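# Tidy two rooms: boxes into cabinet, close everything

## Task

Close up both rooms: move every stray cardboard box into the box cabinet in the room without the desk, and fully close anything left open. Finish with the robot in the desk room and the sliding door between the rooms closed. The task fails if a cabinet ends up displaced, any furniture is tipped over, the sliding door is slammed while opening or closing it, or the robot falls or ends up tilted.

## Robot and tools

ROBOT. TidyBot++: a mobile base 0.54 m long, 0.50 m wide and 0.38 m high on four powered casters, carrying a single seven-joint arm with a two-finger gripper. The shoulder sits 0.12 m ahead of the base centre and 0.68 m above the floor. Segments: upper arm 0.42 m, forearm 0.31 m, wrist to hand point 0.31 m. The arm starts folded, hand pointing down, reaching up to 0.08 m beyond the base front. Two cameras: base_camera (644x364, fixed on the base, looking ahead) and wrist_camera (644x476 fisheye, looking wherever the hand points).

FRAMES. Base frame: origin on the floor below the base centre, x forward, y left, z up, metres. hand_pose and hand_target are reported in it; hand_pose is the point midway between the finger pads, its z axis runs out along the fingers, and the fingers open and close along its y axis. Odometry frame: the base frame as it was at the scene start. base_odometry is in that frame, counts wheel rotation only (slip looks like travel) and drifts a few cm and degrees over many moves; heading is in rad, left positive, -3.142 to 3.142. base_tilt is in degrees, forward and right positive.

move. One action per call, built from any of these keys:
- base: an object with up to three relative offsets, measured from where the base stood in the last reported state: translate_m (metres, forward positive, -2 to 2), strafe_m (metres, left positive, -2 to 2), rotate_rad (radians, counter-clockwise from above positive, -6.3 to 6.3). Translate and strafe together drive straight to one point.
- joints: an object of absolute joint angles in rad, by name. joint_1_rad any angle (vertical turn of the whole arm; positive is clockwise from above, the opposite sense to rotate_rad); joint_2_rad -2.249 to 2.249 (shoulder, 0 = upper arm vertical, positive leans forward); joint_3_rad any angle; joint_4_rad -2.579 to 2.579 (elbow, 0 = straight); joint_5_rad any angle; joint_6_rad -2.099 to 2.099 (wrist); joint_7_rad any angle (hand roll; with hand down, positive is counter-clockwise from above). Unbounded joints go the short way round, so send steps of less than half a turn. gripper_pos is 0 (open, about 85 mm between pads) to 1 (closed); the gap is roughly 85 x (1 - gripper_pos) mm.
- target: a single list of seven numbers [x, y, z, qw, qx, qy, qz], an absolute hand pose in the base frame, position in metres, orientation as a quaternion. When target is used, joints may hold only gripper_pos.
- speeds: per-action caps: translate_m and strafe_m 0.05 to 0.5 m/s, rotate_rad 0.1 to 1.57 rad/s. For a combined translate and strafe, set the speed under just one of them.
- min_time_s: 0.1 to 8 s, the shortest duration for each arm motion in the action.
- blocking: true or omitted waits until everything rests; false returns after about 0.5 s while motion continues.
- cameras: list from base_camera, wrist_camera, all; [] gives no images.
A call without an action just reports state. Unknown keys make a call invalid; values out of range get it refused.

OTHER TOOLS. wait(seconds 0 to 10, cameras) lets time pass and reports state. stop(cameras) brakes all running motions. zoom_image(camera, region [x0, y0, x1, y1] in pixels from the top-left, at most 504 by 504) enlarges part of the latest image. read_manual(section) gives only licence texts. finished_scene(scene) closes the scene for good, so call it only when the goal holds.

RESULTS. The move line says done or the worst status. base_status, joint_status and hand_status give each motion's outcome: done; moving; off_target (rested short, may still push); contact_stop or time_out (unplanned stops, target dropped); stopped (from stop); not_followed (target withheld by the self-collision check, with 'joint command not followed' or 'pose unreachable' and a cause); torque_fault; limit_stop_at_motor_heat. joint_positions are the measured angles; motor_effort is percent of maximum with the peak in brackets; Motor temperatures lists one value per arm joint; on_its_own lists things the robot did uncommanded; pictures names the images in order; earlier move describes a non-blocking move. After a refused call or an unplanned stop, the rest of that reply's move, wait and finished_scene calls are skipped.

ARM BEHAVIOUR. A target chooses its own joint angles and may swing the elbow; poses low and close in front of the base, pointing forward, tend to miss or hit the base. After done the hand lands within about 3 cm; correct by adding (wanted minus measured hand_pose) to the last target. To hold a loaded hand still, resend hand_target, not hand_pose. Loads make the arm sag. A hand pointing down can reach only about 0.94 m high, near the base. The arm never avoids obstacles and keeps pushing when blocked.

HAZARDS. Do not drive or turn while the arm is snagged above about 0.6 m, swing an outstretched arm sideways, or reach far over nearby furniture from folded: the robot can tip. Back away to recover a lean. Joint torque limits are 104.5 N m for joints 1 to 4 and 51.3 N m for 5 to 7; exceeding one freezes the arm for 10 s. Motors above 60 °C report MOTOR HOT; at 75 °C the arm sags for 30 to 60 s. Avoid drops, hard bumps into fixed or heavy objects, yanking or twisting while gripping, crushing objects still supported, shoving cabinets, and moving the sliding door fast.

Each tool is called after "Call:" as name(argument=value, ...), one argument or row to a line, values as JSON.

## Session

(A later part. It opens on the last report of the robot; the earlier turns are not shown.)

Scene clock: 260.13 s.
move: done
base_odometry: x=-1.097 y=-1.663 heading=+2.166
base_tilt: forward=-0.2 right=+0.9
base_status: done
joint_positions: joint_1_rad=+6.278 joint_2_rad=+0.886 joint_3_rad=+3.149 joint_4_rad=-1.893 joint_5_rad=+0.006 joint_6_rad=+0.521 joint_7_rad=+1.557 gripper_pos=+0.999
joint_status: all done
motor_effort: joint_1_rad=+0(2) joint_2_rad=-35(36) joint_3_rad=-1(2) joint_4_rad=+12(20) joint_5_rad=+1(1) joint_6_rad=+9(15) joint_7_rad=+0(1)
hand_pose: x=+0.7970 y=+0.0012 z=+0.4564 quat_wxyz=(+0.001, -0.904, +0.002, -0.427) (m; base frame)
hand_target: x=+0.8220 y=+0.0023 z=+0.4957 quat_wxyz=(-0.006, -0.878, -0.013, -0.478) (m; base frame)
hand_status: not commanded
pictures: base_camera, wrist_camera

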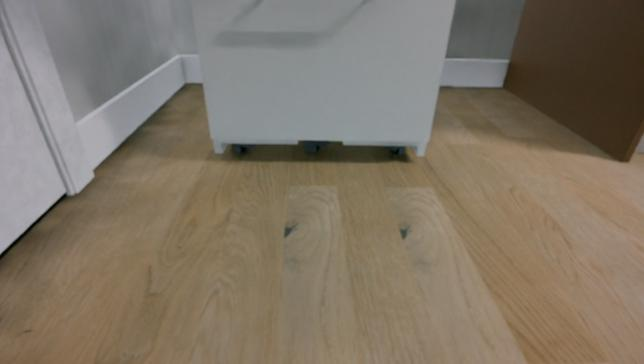

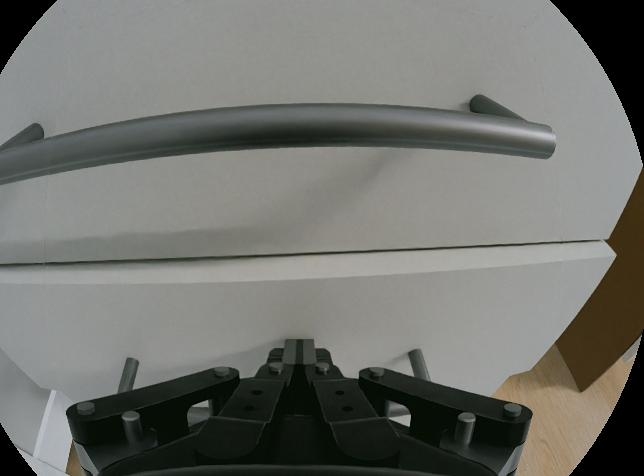

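Call:
move(
  base={"translate_m": 0.008},
  speeds={"translate_m": 0.05},
)

Call:
move(
  base={"translate_m": 0.008},
  speeds={"translate_m": 0.05},
)

Scene clock: 279.97 s.
move: done
base_odometry: x=-1.102 y=-1.657 heading=+2.166
base_tilt: forward=-0.2 right=+0.9
base_status: done
joint_positions: joint_1_rad=+6.279 joint_2_rad=+0.886 joint_3_rad=+3.149 joint_4_rad=-1.892 joint_5_rad=+0.006 joint_6_rad=+0.524 joint_7_rad=+1.557 gripper_pos=+0.999
joint_status: not commanded
motor_effort: joint_1_rad=+1(1) joint_2_rad=-33(36) joint_3_rad=-1(2) joint_4_rad=+11(17) joint_5_rad=+0(1) joint_6_rad=+8(12) joint_7_rad=+0(1)
hand_pose: x=+0.7981 y=+0.0009 z=+0.4576 quat_wxyz=(+0.001, -0.903, +0.002, -0.429) (m; base frame)
hand_target: x=+0.8220 y=+0.0023 z=+0.4957 quat_wxyz=(-0.006, -0.878, -0.013, -0.478) (m; base frame)
hand_status: not commanded
pictures: base_camera, wrist_camera

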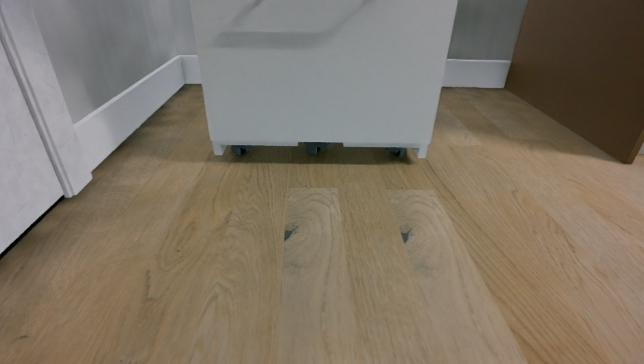

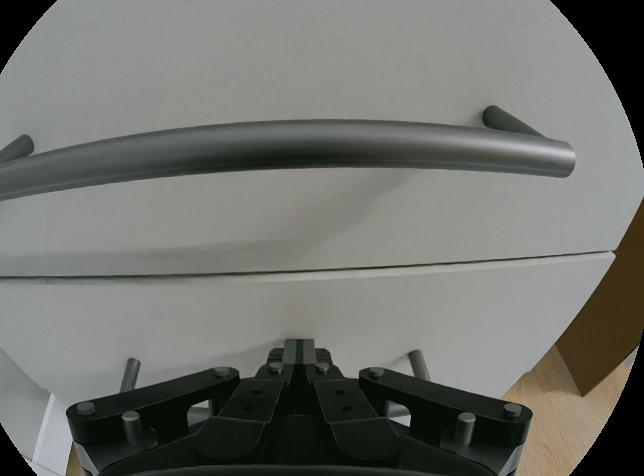

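Scene clock: 280.60 s.
move: done
base_odometry: x=-1.106 y=-1.650 heading=+2.166
base_tilt: forward=-0.2 right=+0.9
base_status: done
joint_positions: joint_1_rad=+6.279 joint_2_rad=+0.885 joint_3_rad=+3.149 joint_4_rad=-1.901 joint_5_rad=+0.006 joint_6_rad=+0.525 joint_7_rad=+1.557 gripper_pos=+0.999
joint_status: not commanded
motor_effort: joint_1_rad=+0(2) joint_2_rad=-36(37) joint_3_rad=+0(2) joint_4_rad=+15(18) joint_5_rad=+0(1) joint_6_rad=+12(13) joint_7_rad=+0(1)
hand_pose: x=+0.7939 y=+0.0008 z=+0.4548 quat_wxyz=(+0.001, -0.905, +0.002, -0.426) (m; base frame)
hand_target: x=+0.8220 y=+0.0023 z=+0.4957 quat_wxyz=(-0.006, -0.878, -0.013, -0.478) (m; base frame)
hand_status: not commanded
pictures: base_camera, wrist_camera

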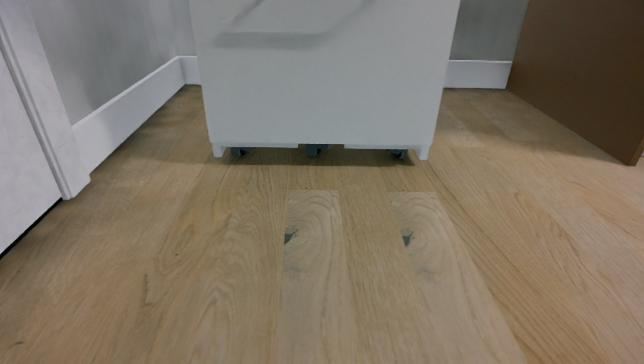

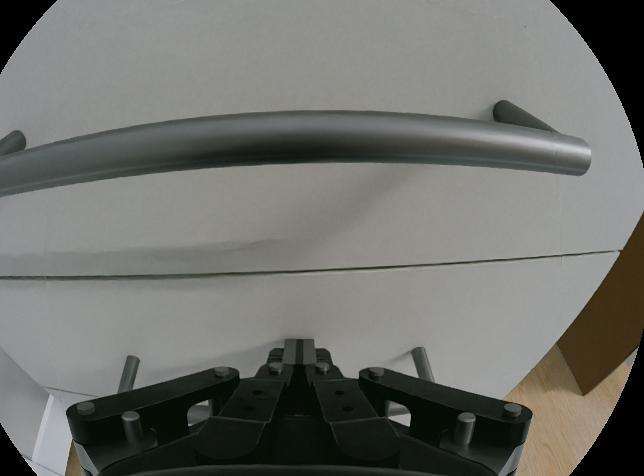

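Call:
zoom_image(
  camera="wrist_camera",
  region=[400, 200, 640, 320],
)

Call:
zoom_image(
  camera="wrist_camera",
  region=[0, 200, 300, 420],
)

Scaled by 2.100.

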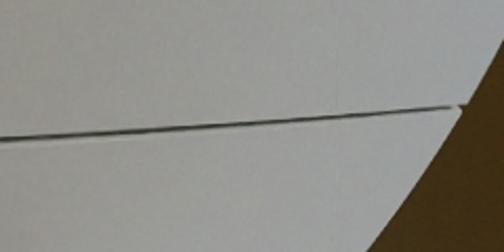

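Scaled by 1.680.

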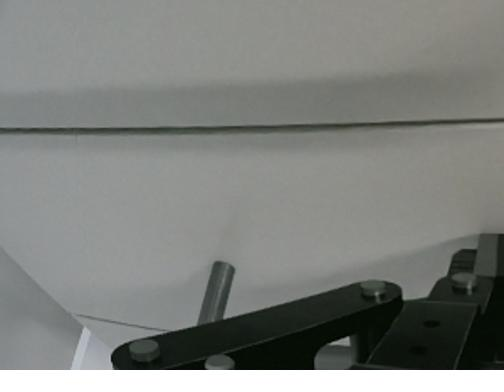

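Call:
move(
  base={"translate_m": 0.007},
  speeds={"translate_m": 0.05},
)

Call:
zoom_image(
  camera="wrist_camera",
  region=[400, 200, 640, 320],
)

Scene clock: 288.70 s.
move: done
base_odometry: x=-1.110 y=-1.644 heading=+2.166
base_tilt: forward=-0.2 right=+0.9
base_status: done
joint_positions: joint_1_rad=+6.279 joint_2_rad=+0.885 joint_3_rad=+3.149 joint_4_rad=-1.914 joint_5_rad=+0.006 joint_6_rad=+0.525 joint_7_rad=+1.557 gripper_pos=+0.999
joint_status: not commanded
motor_effort: joint_1_rad=+0(1) joint_2_rad=-36(38) joint_3_rad=+0(2) joint_4_rad=+15(19) joint_5_rad=+1(1) joint_6_rad=+12(14) joint_7_rad=+0(1)
hand_pose: x=+0.7873 y=+0.0005 z=+0.4503 quat_wxyz=(+0.000, -0.908, +0.002, -0.420) (m; base frame)
hand_target: x=+0.8220 y=+0.0023 z=+0.4957 quat_wxyz=(-0.006, -0.878, -0.013, -0.478) (m; base frame)
hand_status: not commanded
pictures: base_camera, wrist_camera

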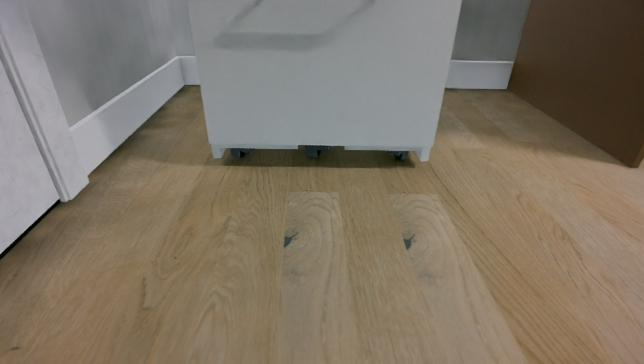

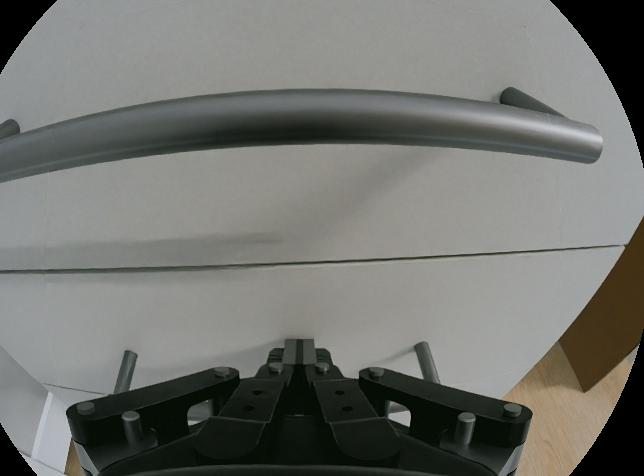

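Scaled by 2.100.

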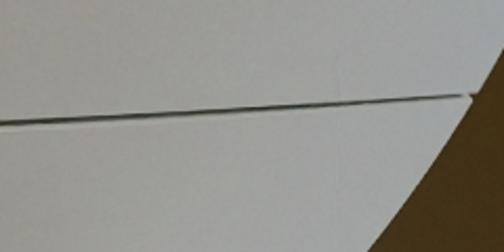

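Call:
move(
  base={"translate_m": -0.12},
  speeds={"translate_m": 0.1},
  cameras=["wrist_camera"],
)

Call:
move(
  joints={"joint_1_rad": 0.0, "joint_2_rad": -0.354, "joint_3_rad": 3.14, "joint_4_rad": -2.53, "joint_5_rad": 0.0, "joint_6_rad": 0.5, "joint_7_rad": 1.57},
  min_time_s=2,
)

Scene clock: 301.10 s.
move: done
base_odometry: x=-1.043 y=-1.744 heading=+2.166
base_tilt: forward=-0.2 right=+0.9
base_status: done
joint_positions: joint_1_rad=+6.280 joint_2_rad=+0.882 joint_3_rad=+3.149 joint_4_rad=-1.885 joint_5_rad=+0.006 joint_6_rad=+0.536 joint_7_rad=+1.557 gripper_pos=+0.999
joint_status: not commanded
motor_effort: joint_1_rad=+0(2) joint_2_rad=-34(37) joint_3_rad=-1(1) joint_4_rad=+11(15) joint_5_rad=+1(1) joint_6_rad=+8(12) joint_7_rad=+0(1)
hand_pose: x=+0.8049 y=+0.0004 z=+0.4660 quat_wxyz=(+0.000, -0.898, +0.002, -0.440) (m; base frame)
hand_target: x=+0.8220 y=+0.0023 z=+0.4957 quat_wxyz=(-0.006, -0.878, -0.013, -0.478) (m; base frame)
hand_status: not commanded
pictures: wrist_camera

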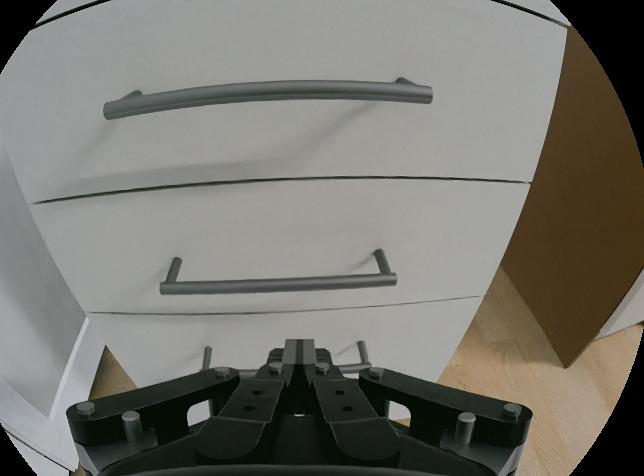

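Scene clock: 303.60 s.
move: done
base_odometry: x=-1.043 y=-1.744 heading=+2.166
base_tilt: forward=-0.3 right=+0.9
base_status: not commanded
joint_positions: joint_1_rad=+6.280 joint_2_rad=-0.343 joint_3_rad=+3.149 joint_4_rad=-2.512 joint_5_rad=+0.006 joint_6_rad=+0.536 joint_7_rad=+1.557 gripper_pos=+0.999
joint_status: all done
motor_effort: joint_1_rad=+0(1) joint_2_rad=-6(37) joint_3_rad=+0(2) joint_4_rad=+19(20) joint_5_rad=+0(2) joint_6_rad=+10(11) joint_7_rad=+0(2)
hand_pose: x=+0.5481 y=+0.0004 z=+0.8822 quat_wxyz=(+0.004, -0.728, +0.004, -0.685) (m; base frame)
hand_target: x=+0.5412 y=+0.0021 z=+0.8649 quat_wxyz=(+0.001, -0.743, +0.000, -0.669) (m; base frame)
hand_status: not commanded
pictures: base_camera, wrist_camera

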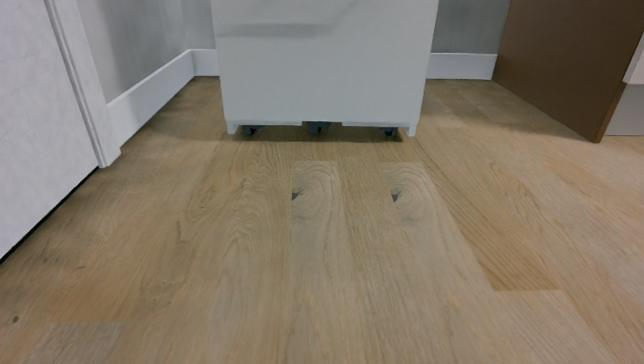

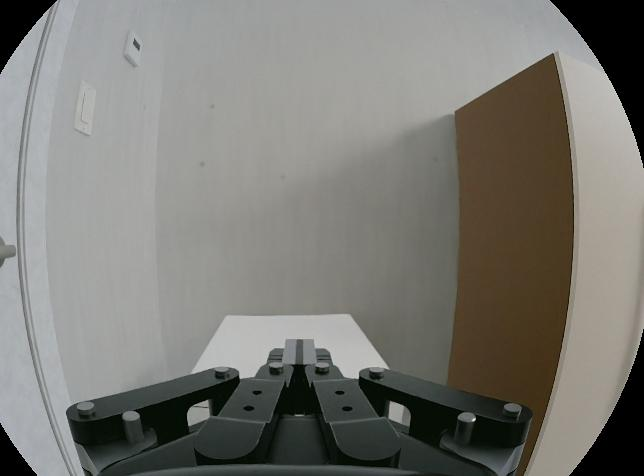

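Call:
move(
  base={"translate_m": 0.38, "strafe_m": -0.57},
  speeds={"strafe_m": 0.3},
  cameras=[],
)

Call:
move(
  base={"rotate_rad": -3.13},
  speeds={"rotate_rad": 0.8},
)

Scene clock: 313.63 s.
move: done
base_odometry: x=-0.784 y=-1.110 heading=+2.166
base_tilt: forward=-0.2 right=+0.9
base_status: done
joint_positions: joint_1_rad=+6.280 joint_2_rad=-0.346 joint_3_rad=+3.149 joint_4_rad=-2.513 joint_5_rad=+0.006 joint_6_rad=+0.536 joint_7_rad=+1.557 gripper_pos=+0.999
joint_status: not commanded
motor_effort: joint_1_rad=+1(1) joint_2_rad=-5(8) joint_3_rad=+1(2) joint_4_rad=+19(19) joint_5_rad=+0(1) joint_6_rad=+10(10) joint_7_rad=+0(1)
hand_pose: x=+0.5472 y=+0.0004 z=+0.8825 quat_wxyz=(+0.004, -0.728, +0.004, -0.686) (m; base frame)
hand_target: x=+0.5412 y=+0.0021 z=+0.8649 quat_wxyz=(+0.001, -0.743, +0.000, -0.669) (m; base frame)
hand_status: not commanded
pictures: none
No camera images: "cameras" was empty.

Scene clock: 318.37 s.
move: done
base_odometry: x=-0.784 y=-1.110 heading=-0.963
base_tilt: forward=-0.3 right=+0.9
base_status: done
joint_positions: joint_1_rad=+6.280 joint_2_rad=-0.346 joint_3_rad=+3.149 joint_4_rad=-2.513 joint_5_rad=+0.006 joint_6_rad=+0.536 joint_7_rad=+1.557 gripper_pos=+0.999
joint_status: not commanded
motor_effort: joint_1_rad=-1(2) joint_2_rad=-7(7) joint_3_rad=+1(2) joint_4_rad=+19(19) joint_5_rad=+1(2) joint_6_rad=+10(10) joint_7_rad=+0(1)
hand_pose: x=+0.5472 y=+0.0004 z=+0.8825 quat_wxyz=(+0.004, -0.728, +0.004, -0.686) (m; base frame)
hand_target: x=+0.5412 y=+0.0021 z=+0.8649 quat_wxyz=(+0.001, -0.743, +0.000, -0.669) (m; base frame)
hand_status: not commanded
pictures: base_camera, wrist_camera

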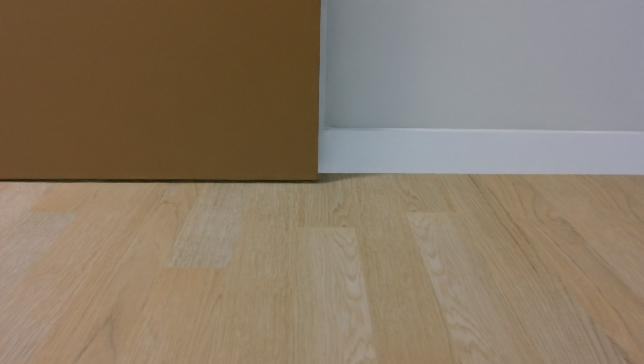

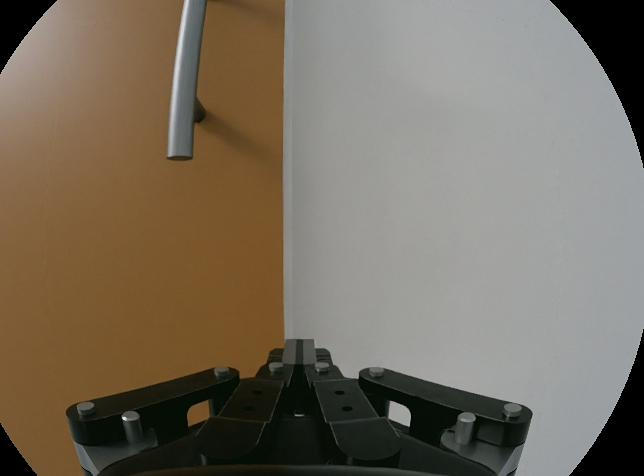

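Call:
move(
  base={"translate_m": -0.08, "strafe_m": 0.125, "rotate_rad": 0.02},
  speeds={"strafe_m": 0.15},
  joints={"gripper_pos": 0.3},
  cameras=[],
)

Call:
move(
  joints={"joint_1_rad": 0.0, "joint_2_rad": -0.08, "joint_3_rad": 3.14, "joint_4_rad": -1.389, "joint_5_rad": 0.0, "joint_6_rad": -0.262, "joint_7_rad": 1.57, "gripper_pos": 0.3},
  min_time_s=3,
)

Scene clock: 330.13 s.
move: done
base_odometry: x=-0.727 y=-0.972 heading=-0.943
base_tilt: forward=-0.2 right=+0.9
base_status: done
joint_positions: joint_1_rad=+6.280 joint_2_rad=-0.347 joint_3_rad=+3.149 joint_4_rad=-2.513 joint_5_rad=+0.006 joint_6_rad=+0.536 joint_7_rad=+1.557 gripper_pos=+0.300
joint_status: all done
motor_effort: joint_1_rad=+0(2) joint_2_rad=-5(8) joint_3_rad=+0(2) joint_4_rad=+19(19) joint_5_rad=+1(2) joint_6_rad=+10(10) joint_7_rad=+0(1)
hand_pose: x=+0.5470 y=+0.0002 z=+0.8826 quat_wxyz=(+0.004, -0.728, +0.004, -0.686) (m; base frame)
hand_target: x=+0.5412 y=+0.0021 z=+0.8649 quat_wxyz=(+0.001, -0.743, +0.000, -0.669) (m; base frame)
hand_status: not commanded
pictures: none
No camera images: "cameras" was empty.

Scene clock: 333.67 s.
move: done
base_odometry: x=-0.727 y=-0.972 heading=-0.943
base_tilt: forward=-0.2 right=+0.9
base_status: not commanded
joint_positions: joint_1_rad=+6.280 joint_2_rad=-0.097 joint_3_rad=+3.149 joint_4_rad=-1.410 joint_5_rad=+0.006 joint_6_rad=-0.173 joint_7_rad=+1.557 gripper_pos=+0.300
joint_status: all done
motor_effort: joint_1_rad=+1(2) joint_2_rad=-16(16) joint_3_rad=+0(2) joint_4_rad=+21(22) joint_5_rad=+1(2) joint_6_rad=+10(12) joint_7_rad=+1(1)
hand_pose: x=+0.6923 y=-0.0017 z=+1.2071 quat_wxyz=(+0.001, -0.677, +0.005, -0.736) (m; base frame)
hand_target: x=+0.7003 y=+0.0023 z=+1.1825 quat_wxyz=(+0.001, -0.707, +0.000, -0.707) (m; base frame)
hand_status: not commanded
pictures: base_camera, wrist_camera

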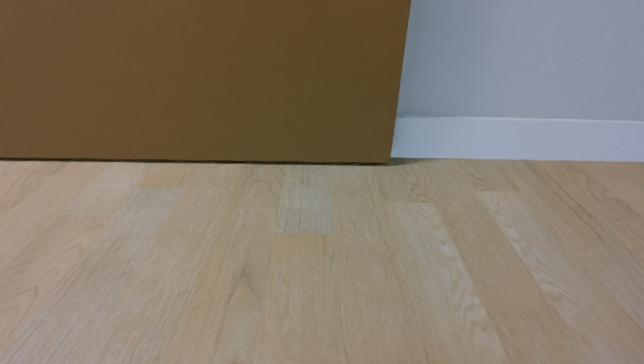

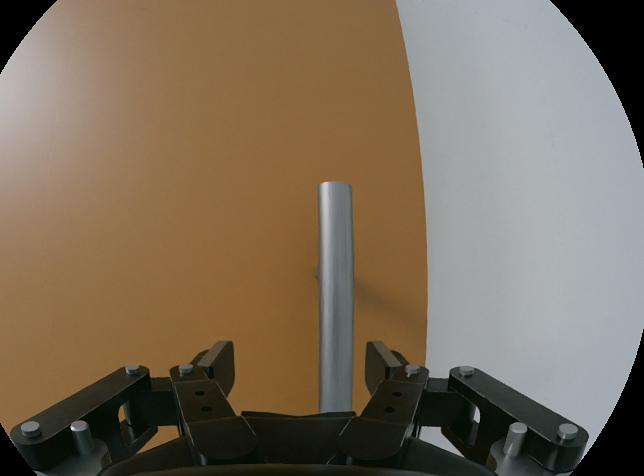

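Call:
move(
  base={"strafe_m": -0.022, "translate_m": 0.05},
  speeds={"translate_m": 0.1},
  cameras=["wrist_camera"],
)

Call:
move(
  base={"translate_m": 0.045},
  speeds={"translate_m": 0.08},
)

Scene clock: 337.87 s.
move: done
base_odometry: x=-0.715 y=-1.026 heading=-0.943
base_tilt: forward=-0.2 right=+0.9
base_status: done
joint_positions: joint_1_rad=+6.280 joint_2_rad=-0.086 joint_3_rad=+3.149 joint_4_rad=-1.409 joint_5_rad=+0.006 joint_6_rad=-0.176 joint_7_rad=+1.557 gripper_pos=+0.300
joint_status: not commanded
motor_effort: joint_1_rad=+0(1) joint_2_rad=-16(18) joint_3_rad=+0(1) joint_4_rad=+21(21) joint_5_rad=+1(1) joint_6_rad=+10(10) joint_7_rad=+0(1)
hand_pose: x=+0.6984 y=-0.0017 z=+1.2002 quat_wxyz=(+0.001, -0.681, +0.005, -0.732) (m; base frame)
hand_target: x=+0.7003 y=+0.0023 z=+1.1825 quat_wxyz=(+0.001, -0.707, +0.000, -0.707) (m; base frame)
hand_status: not commanded
pictures: wrist_camera

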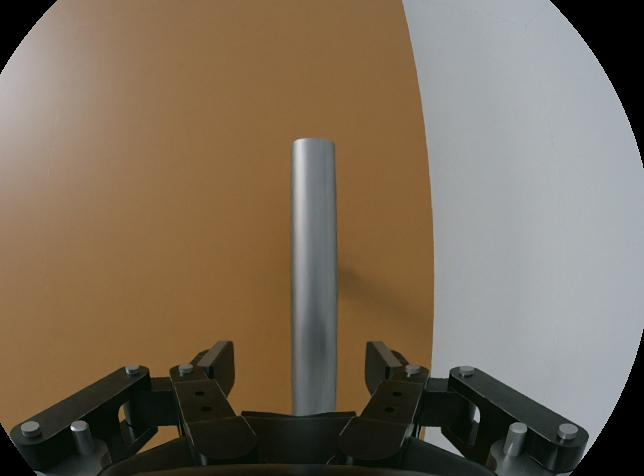

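Scene clock: 338.93 s.
move: done
base_odometry: x=-0.689 y=-1.063 heading=-0.943
base_tilt: forward=-0.2 right=+0.9
base_status: done
joint_positions: joint_1_rad=+6.280 joint_2_rad=-0.081 joint_3_rad=+3.149 joint_4_rad=-1.409 joint_5_rad=+0.006 joint_6_rad=-0.177 joint_7_rad=+1.557 gripper_pos=+0.300
joint_status: not commanded
motor_effort: joint_1_rad=+0(1) joint_2_rad=-16(19) joint_3_rad=+0(1) joint_4_rad=+21(22) joint_5_rad=+0(1) joint_6_rad=+10(11) joint_7_rad=+0(1)
hand_pose: x=+0.7008 y=-0.0017 z=+1.1975 quat_wxyz=(+0.001, -0.683, +0.005, -0.730) (m; base frame)
hand_target: x=+0.7003 y=+0.0023 z=+1.1825 quat_wxyz=(+0.001, -0.707, +0.000, -0.707) (m; base frame)
hand_status: not commanded
pictures: base_camera, wrist_camera

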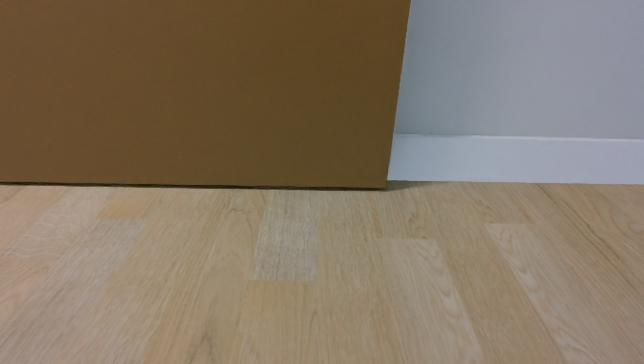

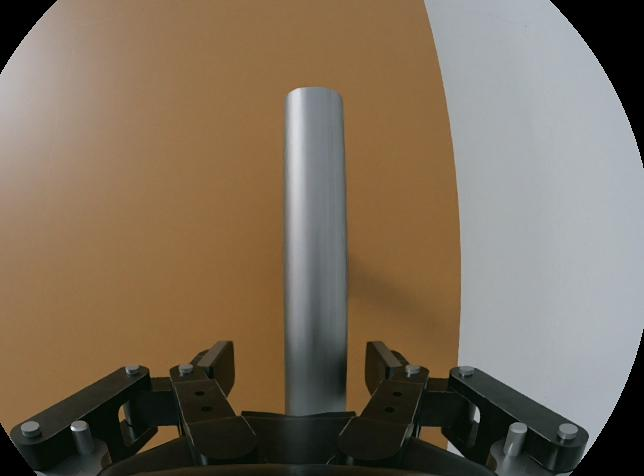

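Call:
move(
  joints={"gripper_pos": 0.55},
  cameras=[],
)

Call:
move(
  base={"strafe_m": 0.15},
  speeds={"strafe_m": 0.08},
)

Scene clock: 344.43 s.
move: done
base_odometry: x=-0.689 y=-1.063 heading=-0.943
base_tilt: forward=-0.2 right=+0.9
base_status: not commanded
joint_positions: joint_1_rad=+6.280 joint_2_rad=-0.081 joint_3_rad=+3.149 joint_4_rad=-1.409 joint_5_rad=+0.006 joint_6_rad=-0.177 joint_7_rad=+1.557 gripper_pos=+0.550
joint_status: all done
motor_effort: joint_1_rad=+0(1) joint_2_rad=-16(17) joint_3_rad=+0(1) joint_4_rad=+21(21) joint_5_rad=+1(1) joint_6_rad=+10(10) joint_7_rad=+0(1)
hand_pose: x=+0.7008 y=-0.0017 z=+1.1975 quat_wxyz=(+0.001, -0.683, +0.005, -0.730) (m; base frame)
hand_target: x=+0.7003 y=+0.0023 z=+1.1825 quat_wxyz=(+0.001, -0.707, +0.000, -0.707) (m; base frame)
hand_status: not commanded
pictures: none
No camera images: "cameras" was empty.

Scene clock: 347.00 s.
move: done
base_odometry: x=-0.567 y=-0.975 heading=-0.943
base_tilt: forward=-0.2 right=+0.9
base_status: done
joint_positions: joint_1_rad=+6.308 joint_2_rad=-0.085 joint_3_rad=+3.174 joint_4_rad=-1.407 joint_5_rad=+0.006 joint_6_rad=-0.188 joint_7_rad=+1.557 gripper_pos=+0.550
joint_status: not commanded
motor_effort: joint_1_rad=-3(11) joint_2_rad=-15(19) joint_3_rad=-3(13) joint_4_rad=+20(23) joint_5_rad=+0(2) joint_6_rad=+10(13) joint_7_rad=+0(1)
hand_pose: x=+0.6979 y=-0.0333 z=+1.1976 quat_wxyz=(-0.017, -0.685, +0.023, -0.728) (m; base frame)
hand_target: x=+0.7003 y=+0.0023 z=+1.1825 quat_wxyz=(+0.001, -0.707, +0.000, -0.707) (m; base frame)
hand_status: not commanded
pictures: base_camera, wrist_camera

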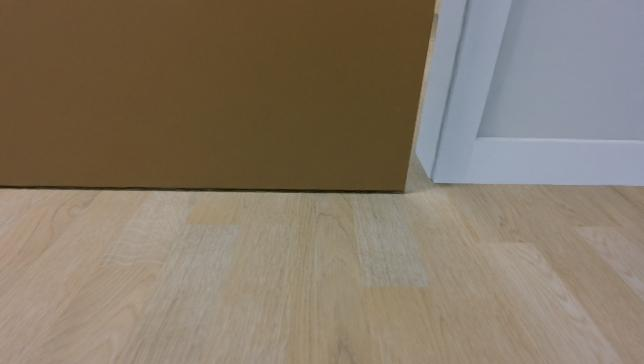

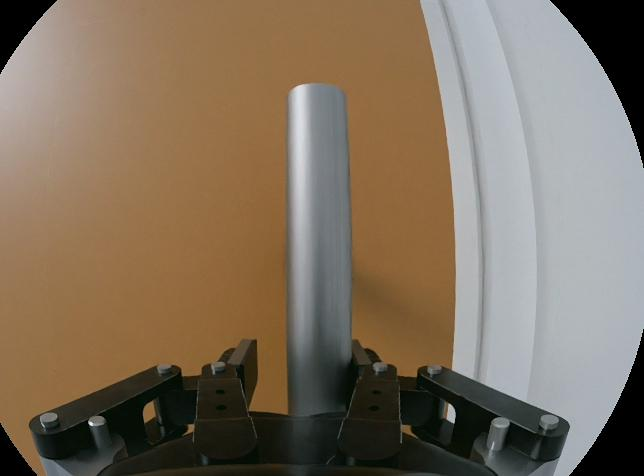

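Call:
move(
  base={"strafe_m": 0.3},
  speeds={"strafe_m": 0.1},
)

Scene clock: 354.40 s.
move: done
base_odometry: x=-0.324 y=-0.799 heading=-0.944
base_tilt: forward=-0.2 right=+0.9
base_status: done
joint_positions: joint_1_rad=+6.308 joint_2_rad=-0.094 joint_3_rad=+3.176 joint_4_rad=-1.404 joint_5_rad=+0.006 joint_6_rad=-0.201 joint_7_rad=+1.557 gripper_pos=+0.550
joint_status: not commanded
motor_effort: joint_1_rad=-2(14) joint_2_rad=-15(18) joint_3_rad=-2(15) joint_4_rad=+20(25) joint_5_rad=+0(2) joint_6_rad=+10(15) joint_7_rad=+0(1)
hand_pose: x=+0.6933 y=-0.0346 z=+1.2006 quat_wxyz=(-0.018, -0.685, +0.024, -0.728) (m; base frame)
hand_target: x=+0.7003 y=+0.0023 z=+1.1825 quat_wxyz=(+0.001, -0.707, +0.000, -0.707) (m; base frame)
hand_status: not commanded
pictures: base_camera, wrist_camera

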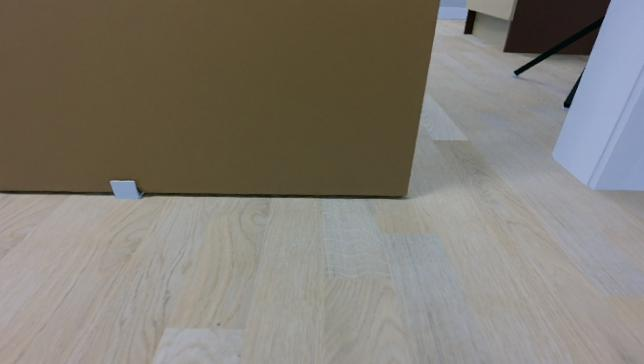

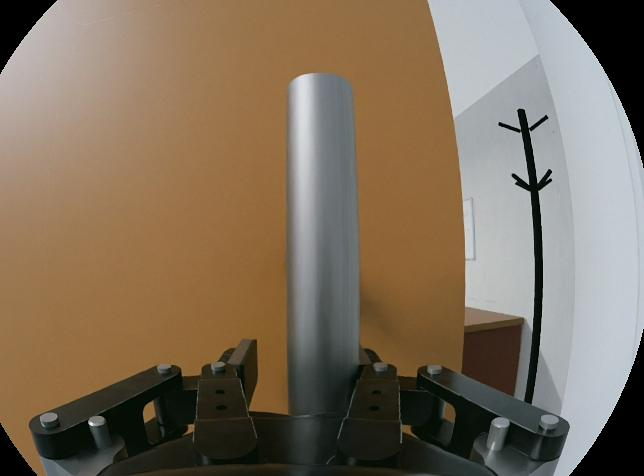

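Call:
move(
  base={"strafe_m": 0.27, "translate_m": -0.025},
  speeds={"strafe_m": 0.1},
)

Scene clock: 360.00 s.
move: done
base_odometry: x=-0.120 y=-0.620 heading=-0.943
base_tilt: forward=-0.2 right=+0.9
base_status: done
joint_positions: joint_1_rad=+6.303 joint_2_rad=-0.077 joint_3_rad=+3.172 joint_4_rad=-1.388 joint_5_rad=+0.006 joint_6_rad=-0.204 joint_7_rad=+1.557 gripper_pos=+0.550
joint_status: not commanded
motor_effort: joint_1_rad=-1(13) joint_2_rad=-17(21) joint_3_rad=-1(15) joint_4_rad=+21(22) joint_5_rad=+1(3) joint_6_rad=+10(11) joint_7_rad=+0(1)
hand_pose: x=+0.7008 y=-0.0294 z=+1.1997 quat_wxyz=(-0.015, -0.687, +0.021, -0.727) (m; base frame)
hand_target: x=+0.7003 y=+0.0023 z=+1.1825 quat_wxyz=(+0.001, -0.707, +0.000, -0.707) (m; base frame)
hand_status: not commanded
pictures: base_camera, wrist_camera

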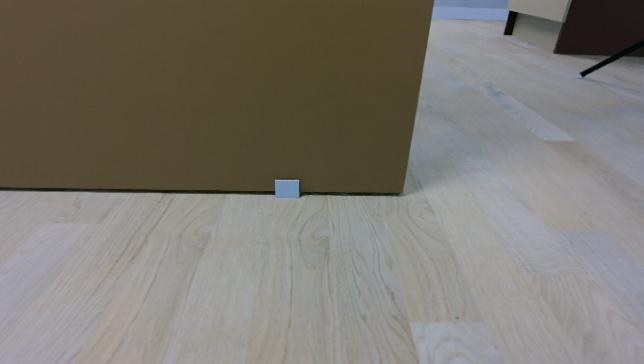

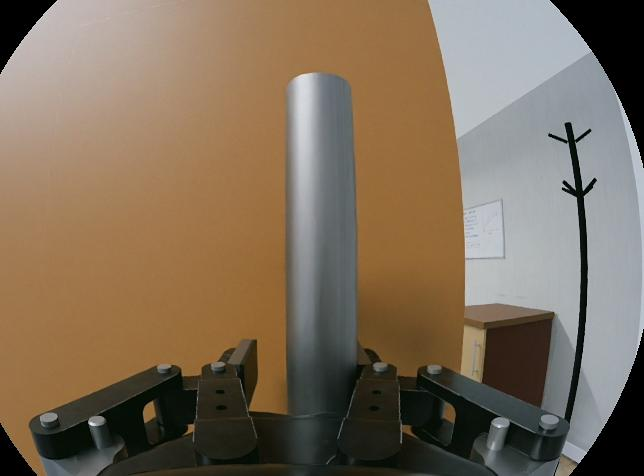

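Call:
move(
  base={"strafe_m": 0.15, "translate_m": -0.012},
  speeds={"strafe_m": 0.08},
)

Scene clock: 365.90 s.
move: done
base_odometry: x=-0.005 y=-0.522 heading=-0.943
base_tilt: forward=-0.2 right=+0.9
base_status: done
joint_positions: joint_1_rad=+6.306 joint_2_rad=-0.072 joint_3_rad=+3.174 joint_4_rad=-1.383 joint_5_rad=+0.006 joint_6_rad=-0.205 joint_7_rad=+1.557 gripper_pos=+0.550
joint_status: not commanded
motor_effort: joint_1_rad=-2(12) joint_2_rad=-16(21) joint_3_rad=-2(13) joint_4_rad=+21(22) joint_5_rad=+0(2) joint_6_rad=+11(11) joint_7_rad=+0(1)
hand_pose: x=+0.7030 y=-0.0325 z=+1.1990 quat_wxyz=(-0.017, -0.687, +0.023, -0.726) (m; base frame)
hand_target: x=+0.7003 y=+0.0023 z=+1.1825 quat_wxyz=(+0.001, -0.707, +0.000, -0.707) (m; base frame)
hand_status: not commanded
pictures: base_camera, wrist_camera

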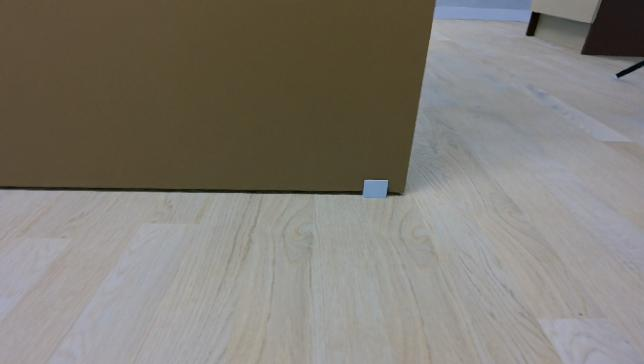

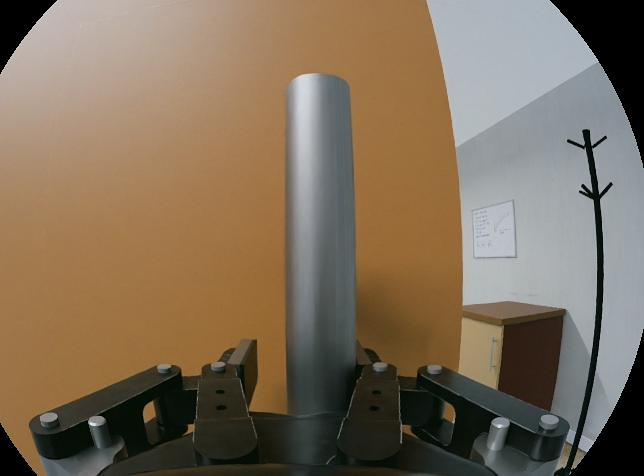

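Call:
move(
  base={"strafe_m": 0.025},
  speeds={"strafe_m": 0.05},
)

Scene clock: 370.07 s.
move: done
base_odometry: x=+0.015 y=-0.507 heading=-0.944
base_tilt: forward=-0.2 right=+0.9
base_status: done
joint_positions: joint_1_rad=+6.314 joint_2_rad=-0.073 joint_3_rad=+3.178 joint_4_rad=-1.384 joint_5_rad=+0.006 joint_6_rad=-0.205 joint_7_rad=+1.557 gripper_pos=+0.550
joint_status: not commanded
motor_effort: joint_1_rad=-3(10) joint_2_rad=-16(19) joint_3_rad=-4(12) joint_4_rad=+20(23) joint_5_rad=+0(2) joint_6_rad=+9(12) joint_7_rad=+0(1)
hand_pose: x=+0.7024 y=-0.0391 z=+1.1988 quat_wxyz=(-0.021, -0.687, +0.027, -0.726) (m; base frame)
hand_target: x=+0.7003 y=+0.0023 z=+1.1825 quat_wxyz=(+0.001, -0.707, +0.000, -0.707) (m; base frame)
hand_status: not commanded
pictures: base_camera, wrist_camera

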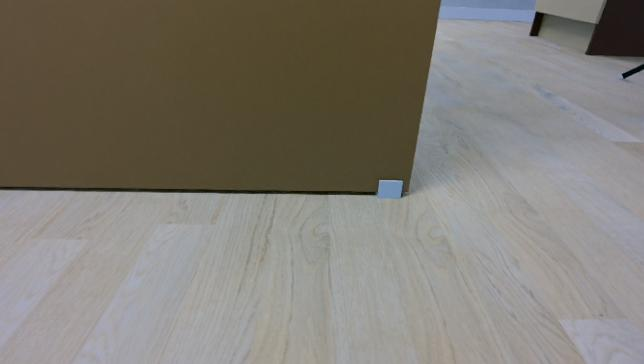

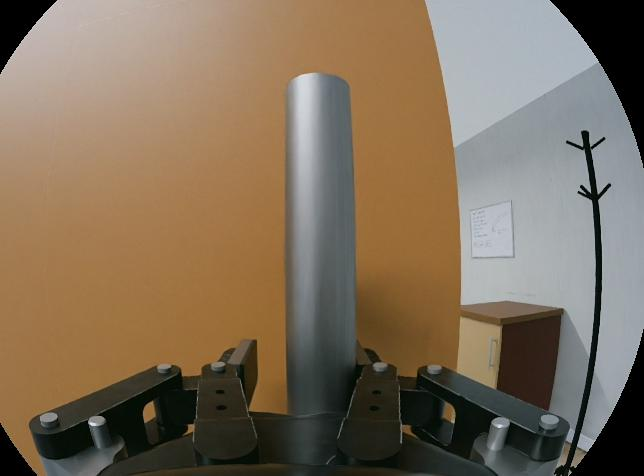

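Call:
move(
  base={"strafe_m": -0.04},
  speeds={"strafe_m": 0.05},
  joints={"gripper_pos": 0.3},
  cameras=[],
)

Call:
move(
  base={"translate_m": -0.15},
  speeds={"translate_m": 0.1},
)

Scene clock: 374.73 s.
move: done
base_odometry: x=-0.018 y=-0.531 heading=-0.944
base_tilt: forward=-0.2 right=+0.9
base_status: done
joint_positions: joint_1_rad=+6.290 joint_2_rad=-0.073 joint_3_rad=+3.157 joint_4_rad=-1.384 joint_5_rad=+0.006 joint_6_rad=-0.205 joint_7_rad=+1.557 gripper_pos=+0.300
joint_status: all done
motor_effort: joint_1_rad=+0(3) joint_2_rad=-16(17) joint_3_rad=+0(3) joint_4_rad=+21(21) joint_5_rad=+1(1) joint_6_rad=+10(10) joint_7_rad=+0(1)
hand_pose: x=+0.7033 y=-0.0126 z=+1.1988 quat_wxyz=(-0.005, -0.688, +0.011, -0.726) (m; base frame)
hand_target: x=+0.7003 y=+0.0023 z=+1.1825 quat_wxyz=(+0.001, -0.707, +0.000, -0.707) (m; base frame)
hand_status: not commanded
pictures: none
No camera images: "cameras" was empty.

Scene clock: 376.77 s.
move: done
base_odometry: x=-0.106 y=-0.409 heading=-0.944
base_tilt: forward=-0.2 right=+0.9
base_status: done
joint_positions: joint_1_rad=+6.290 joint_2_rad=-0.077 joint_3_rad=+3.157 joint_4_rad=-1.384 joint_5_rad=+0.006 joint_6_rad=-0.205 joint_7_rad=+1.557 gripper_pos=+0.300
joint_status: not commanded
motor_effort: joint_1_rad=+0(1) joint_2_rad=-16(20) joint_3_rad=+0(1) joint_4_rad=+21(22) joint_5_rad=+1(1) joint_6_rad=+10(10) joint_7_rad=+0(1)
hand_pose: x=+0.7007 y=-0.0125 z=+1.2017 quat_wxyz=(-0.005, -0.686, +0.011, -0.728) (m; base frame)
hand_target: x=+0.7003 y=+0.0023 z=+1.1825 quat_wxyz=(+0.001, -0.707, +0.000, -0.707) (m; base frame)
hand_status: not commanded
pictures: base_camera, wrist_camera

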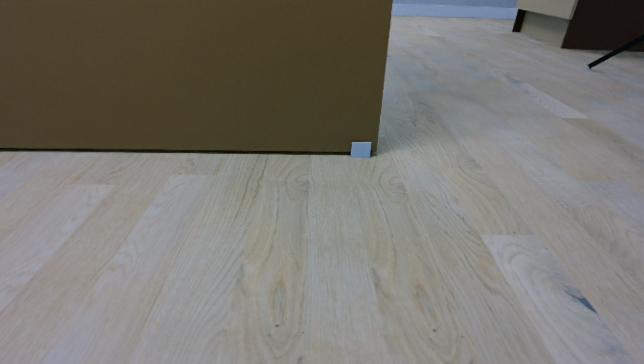

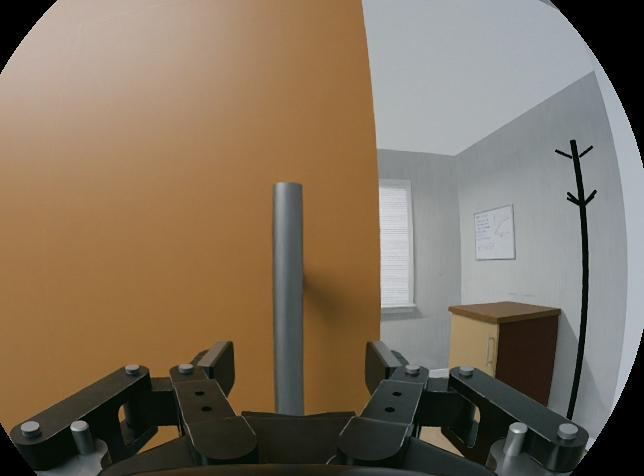

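Call:
move(
  joints={"joint_1_rad": 0.0, "joint_2_rad": -0.354, "joint_3_rad": 3.14, "joint_4_rad": -2.53, "joint_5_rad": 0.0, "joint_6_rad": 0.3, "joint_7_rad": 1.57, "gripper_pos": 0.2},
  min_time_s=2,
  cameras=[],
)

Call:
move(
  base={"rotate_rad": 1.554},
  speeds={"rotate_rad": 0.8},
)

Scene clock: 393.93 s.
move: done
base_odometry: x=-0.106 y=-0.409 heading=-0.944
base_tilt: forward=-0.2 right=+0.9
base_status: not commanded
joint_positions: joint_1_rad=+6.290 joint_2_rad=-0.338 joint_3_rad=+3.157 joint_4_rad=-2.513 joint_5_rad=+0.006 joint_6_rad=+0.213 joint_7_rad=+1.557 gripper_pos=+0.200
joint_status: all done
motor_effort: joint_1_rad=+0(1) joint_2_rad=-6(17) joint_3_rad=+0(2) joint_4_rad=+18(22) joint_5_rad=+1(2) joint_6_rad=+9(11) joint_7_rad=+1(2)
hand_pose: x=+0.5260 y=-0.0074 z=+0.7814 quat_wxyz=(-0.001, -0.831, +0.013, -0.556) (m; base frame)
hand_target: x=+0.5286 y=+0.0020 z=+0.8041 quat_wxyz=(+0.000, -0.806, +0.000, -0.591) (m; base frame)
hand_status: not commanded
pictures: none
No camera images: "cameras" was empty.

Scene clock: 396.67 s.
move: done
base_odometry: x=-0.106 y=-0.409 heading=+0.609
base_tilt: forward=-0.2 right=+0.9
base_status: done
joint_positions: joint_1_rad=+6.289 joint_2_rad=-0.339 joint_3_rad=+3.156 joint_4_rad=-2.513 joint_5_rad=+0.006 joint_6_rad=+0.215 joint_7_rad=+1.557 gripper_pos=+0.200
joint_status: not commanded
motor_effort: joint_1_rad=+0(2) joint_2_rad=-6(7) joint_3_rad=+0(2) joint_4_rad=+18(19) joint_5_rad=+1(1) joint_6_rad=+10(10) joint_7_rad=+0(1)
hand_pose: x=+0.5261 y=-0.0069 z=+0.7823 quat_wxyz=(-0.001, -0.830, +0.012, -0.557) (m; base frame)
hand_target: x=+0.5286 y=+0.0020 z=+0.8041 quat_wxyz=(+0.000, -0.806, +0.000, -0.591) (m; base frame)
hand_status: not commanded
pictures: base_camera, wrist_camera

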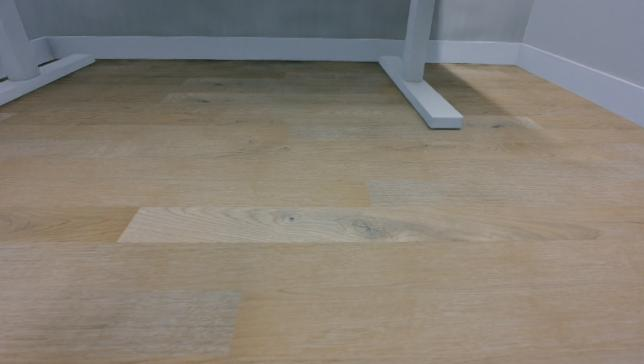

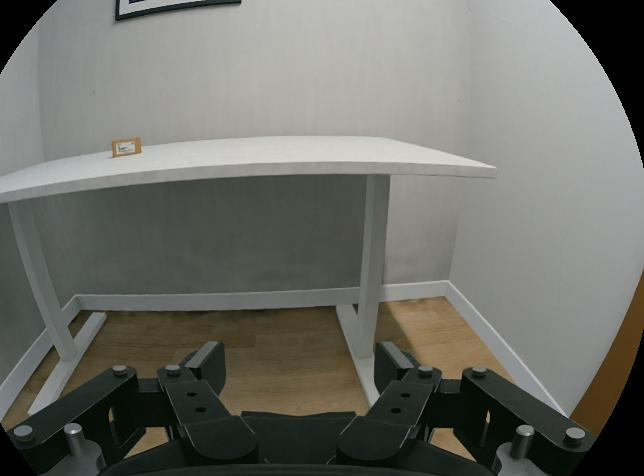

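Call:
move(
  joints={"joint_1_rad": 0.0, "joint_2_rad": -0.28, "joint_3_rad": 3.14, "joint_4_rad": -1.40, "joint_5_rad": 0.0, "joint_6_rad": -1.2, "joint_7_rad": 1.57, "gripper_pos": 0.0},
  min_time_s=3,
  cameras=[],
)

Call:
move(
  base={"translate_m": 0.25, "strafe_m": 0.45},
  speeds={"strafe_m": 0.25},
)

Scene clock: 433.97 s.
move: done
base_odometry: x=-0.106 y=-0.409 heading=+0.609
base_tilt: forward=-0.2 right=+0.9
base_status: not commanded
joint_positions: joint_1_rad=+6.289 joint_2_rad=-0.294 joint_3_rad=+3.156 joint_4_rad=-1.420 joint_5_rad=+0.006 joint_6_rad=-1.114 joint_7_rad=+1.557 gripper_pos=+0.000
joint_status: all done
motor_effort: joint_1_rad=+0(2) joint_2_rad=-8(9) joint_3_rad=+0(2) joint_4_rad=+19(22) joint_5_rad=+0(2) joint_6_rad=+8(11) joint_7_rad=+1(2)
hand_pose: x=+0.5250 y=-0.0100 z=+1.0268 quat_wxyz=(-0.003, -0.900, +0.016, -0.436) (m; base frame)
hand_target: x=+0.5136 y=+0.0021 z=+1.0111 quat_wxyz=(+0.000, -0.917, +0.000, -0.399) (m; base frame)
hand_status: not commanded
pictures: none
No camera images: "cameras" was empty.

Scene clock: 436.90 s.
move: done
base_odometry: x=-0.158 y=+0.103 heading=+0.610
base_tilt: forward=-0.2 right=+0.9
base_status: done
joint_positions: joint_1_rad=+6.289 joint_2_rad=-0.288 joint_3_rad=+3.155 joint_4_rad=-1.420 joint_5_rad=+0.006 joint_6_rad=-1.116 joint_7_rad=+1.557 gripper_pos=+0.000
joint_status: not commanded
motor_effort: joint_1_rad=+1(1) joint_2_rad=-7(9) joint_3_rad=+0(2) joint_4_rad=+19(19) joint_5_rad=+0(1) joint_6_rad=+8(9) joint_7_rad=+0(1)
hand_pose: x=+0.5267 y=-0.0093 z=+1.0237 quat_wxyz=(-0.003, -0.902, +0.015, -0.432) (m; base frame)
hand_target: x=+0.5136 y=+0.0021 z=+1.0111 quat_wxyz=(+0.000, -0.917, +0.000, -0.399) (m; base frame)
hand_status: not commanded
pictures: base_camera, wrist_camera

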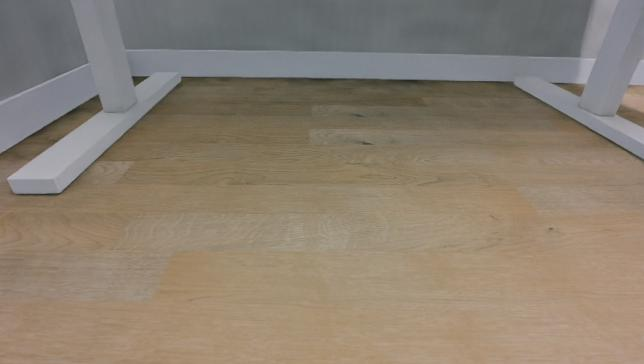

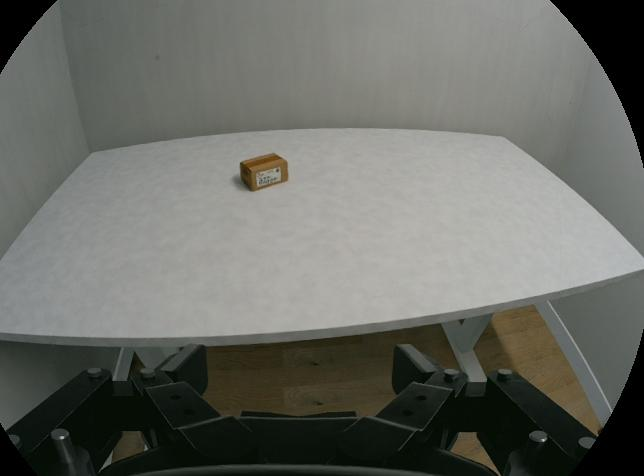

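Call:
zoom_image(
  camera="wrist_camera",
  region=[220, 140, 310, 205],
)

Scaled by 5.600.

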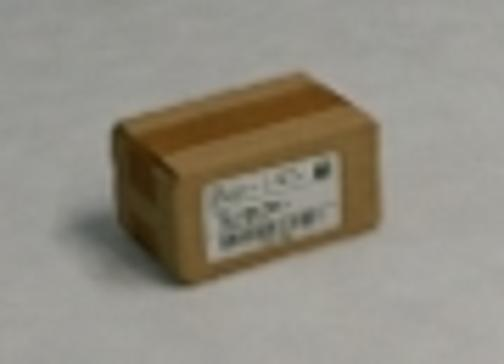

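Call:
move(
  base={"translate_m": 0.3, "strafe_m": 0.07},
  speeds={"translate_m": 0.15},
)

Scene clock: 522.07 s.
move: done
base_odometry: x=+0.048 y=+0.333 heading=+0.610
base_tilt: forward=-0.2 right=+0.9
base_status: done
joint_positions: joint_1_rad=+6.289 joint_2_rad=-0.277 joint_3_rad=+3.155 joint_4_rad=-1.419 joint_5_rad=+0.006 joint_6_rad=-1.119 joint_7_rad=+1.557 gripper_pos=+0.000
joint_status: not commanded
motor_effort: joint_1_rad=+1(1) joint_2_rad=-9(11) joint_3_rad=+0(1) joint_4_rad=+19(20) joint_5_rad=+1(1) joint_6_rad=+8(9) joint_7_rad=+0(1)
hand_pose: x=+0.5300 y=-0.0093 z=+1.0189 quat_wxyz=(-0.003, -0.905, +0.015, -0.426) (m; base frame)
hand_target: x=+0.5136 y=+0.0021 z=+1.0111 quat_wxyz=(+0.000, -0.917, +0.000, -0.399) (m; base frame)
hand_status: not commanded
pictures: base_camera, wrist_camera

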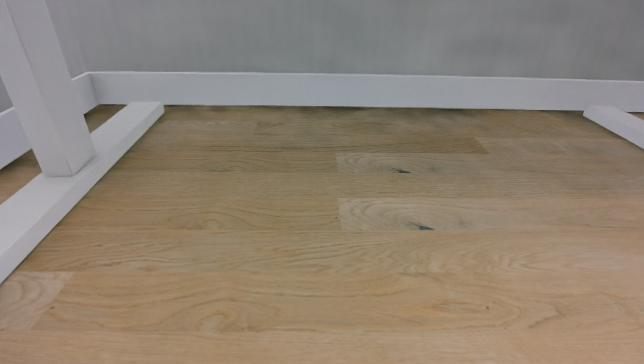

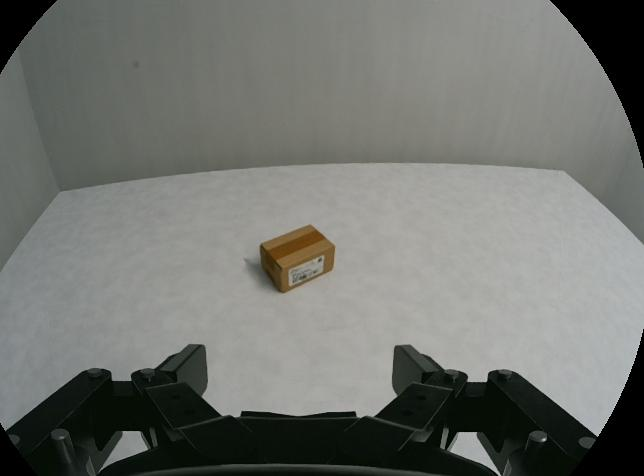

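Call:
zoom_image(
  camera="wrist_camera",
  region=[235, 210, 355, 300],
)

Scaled by 4.200.

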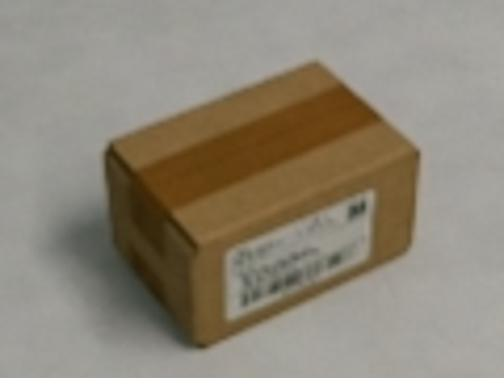

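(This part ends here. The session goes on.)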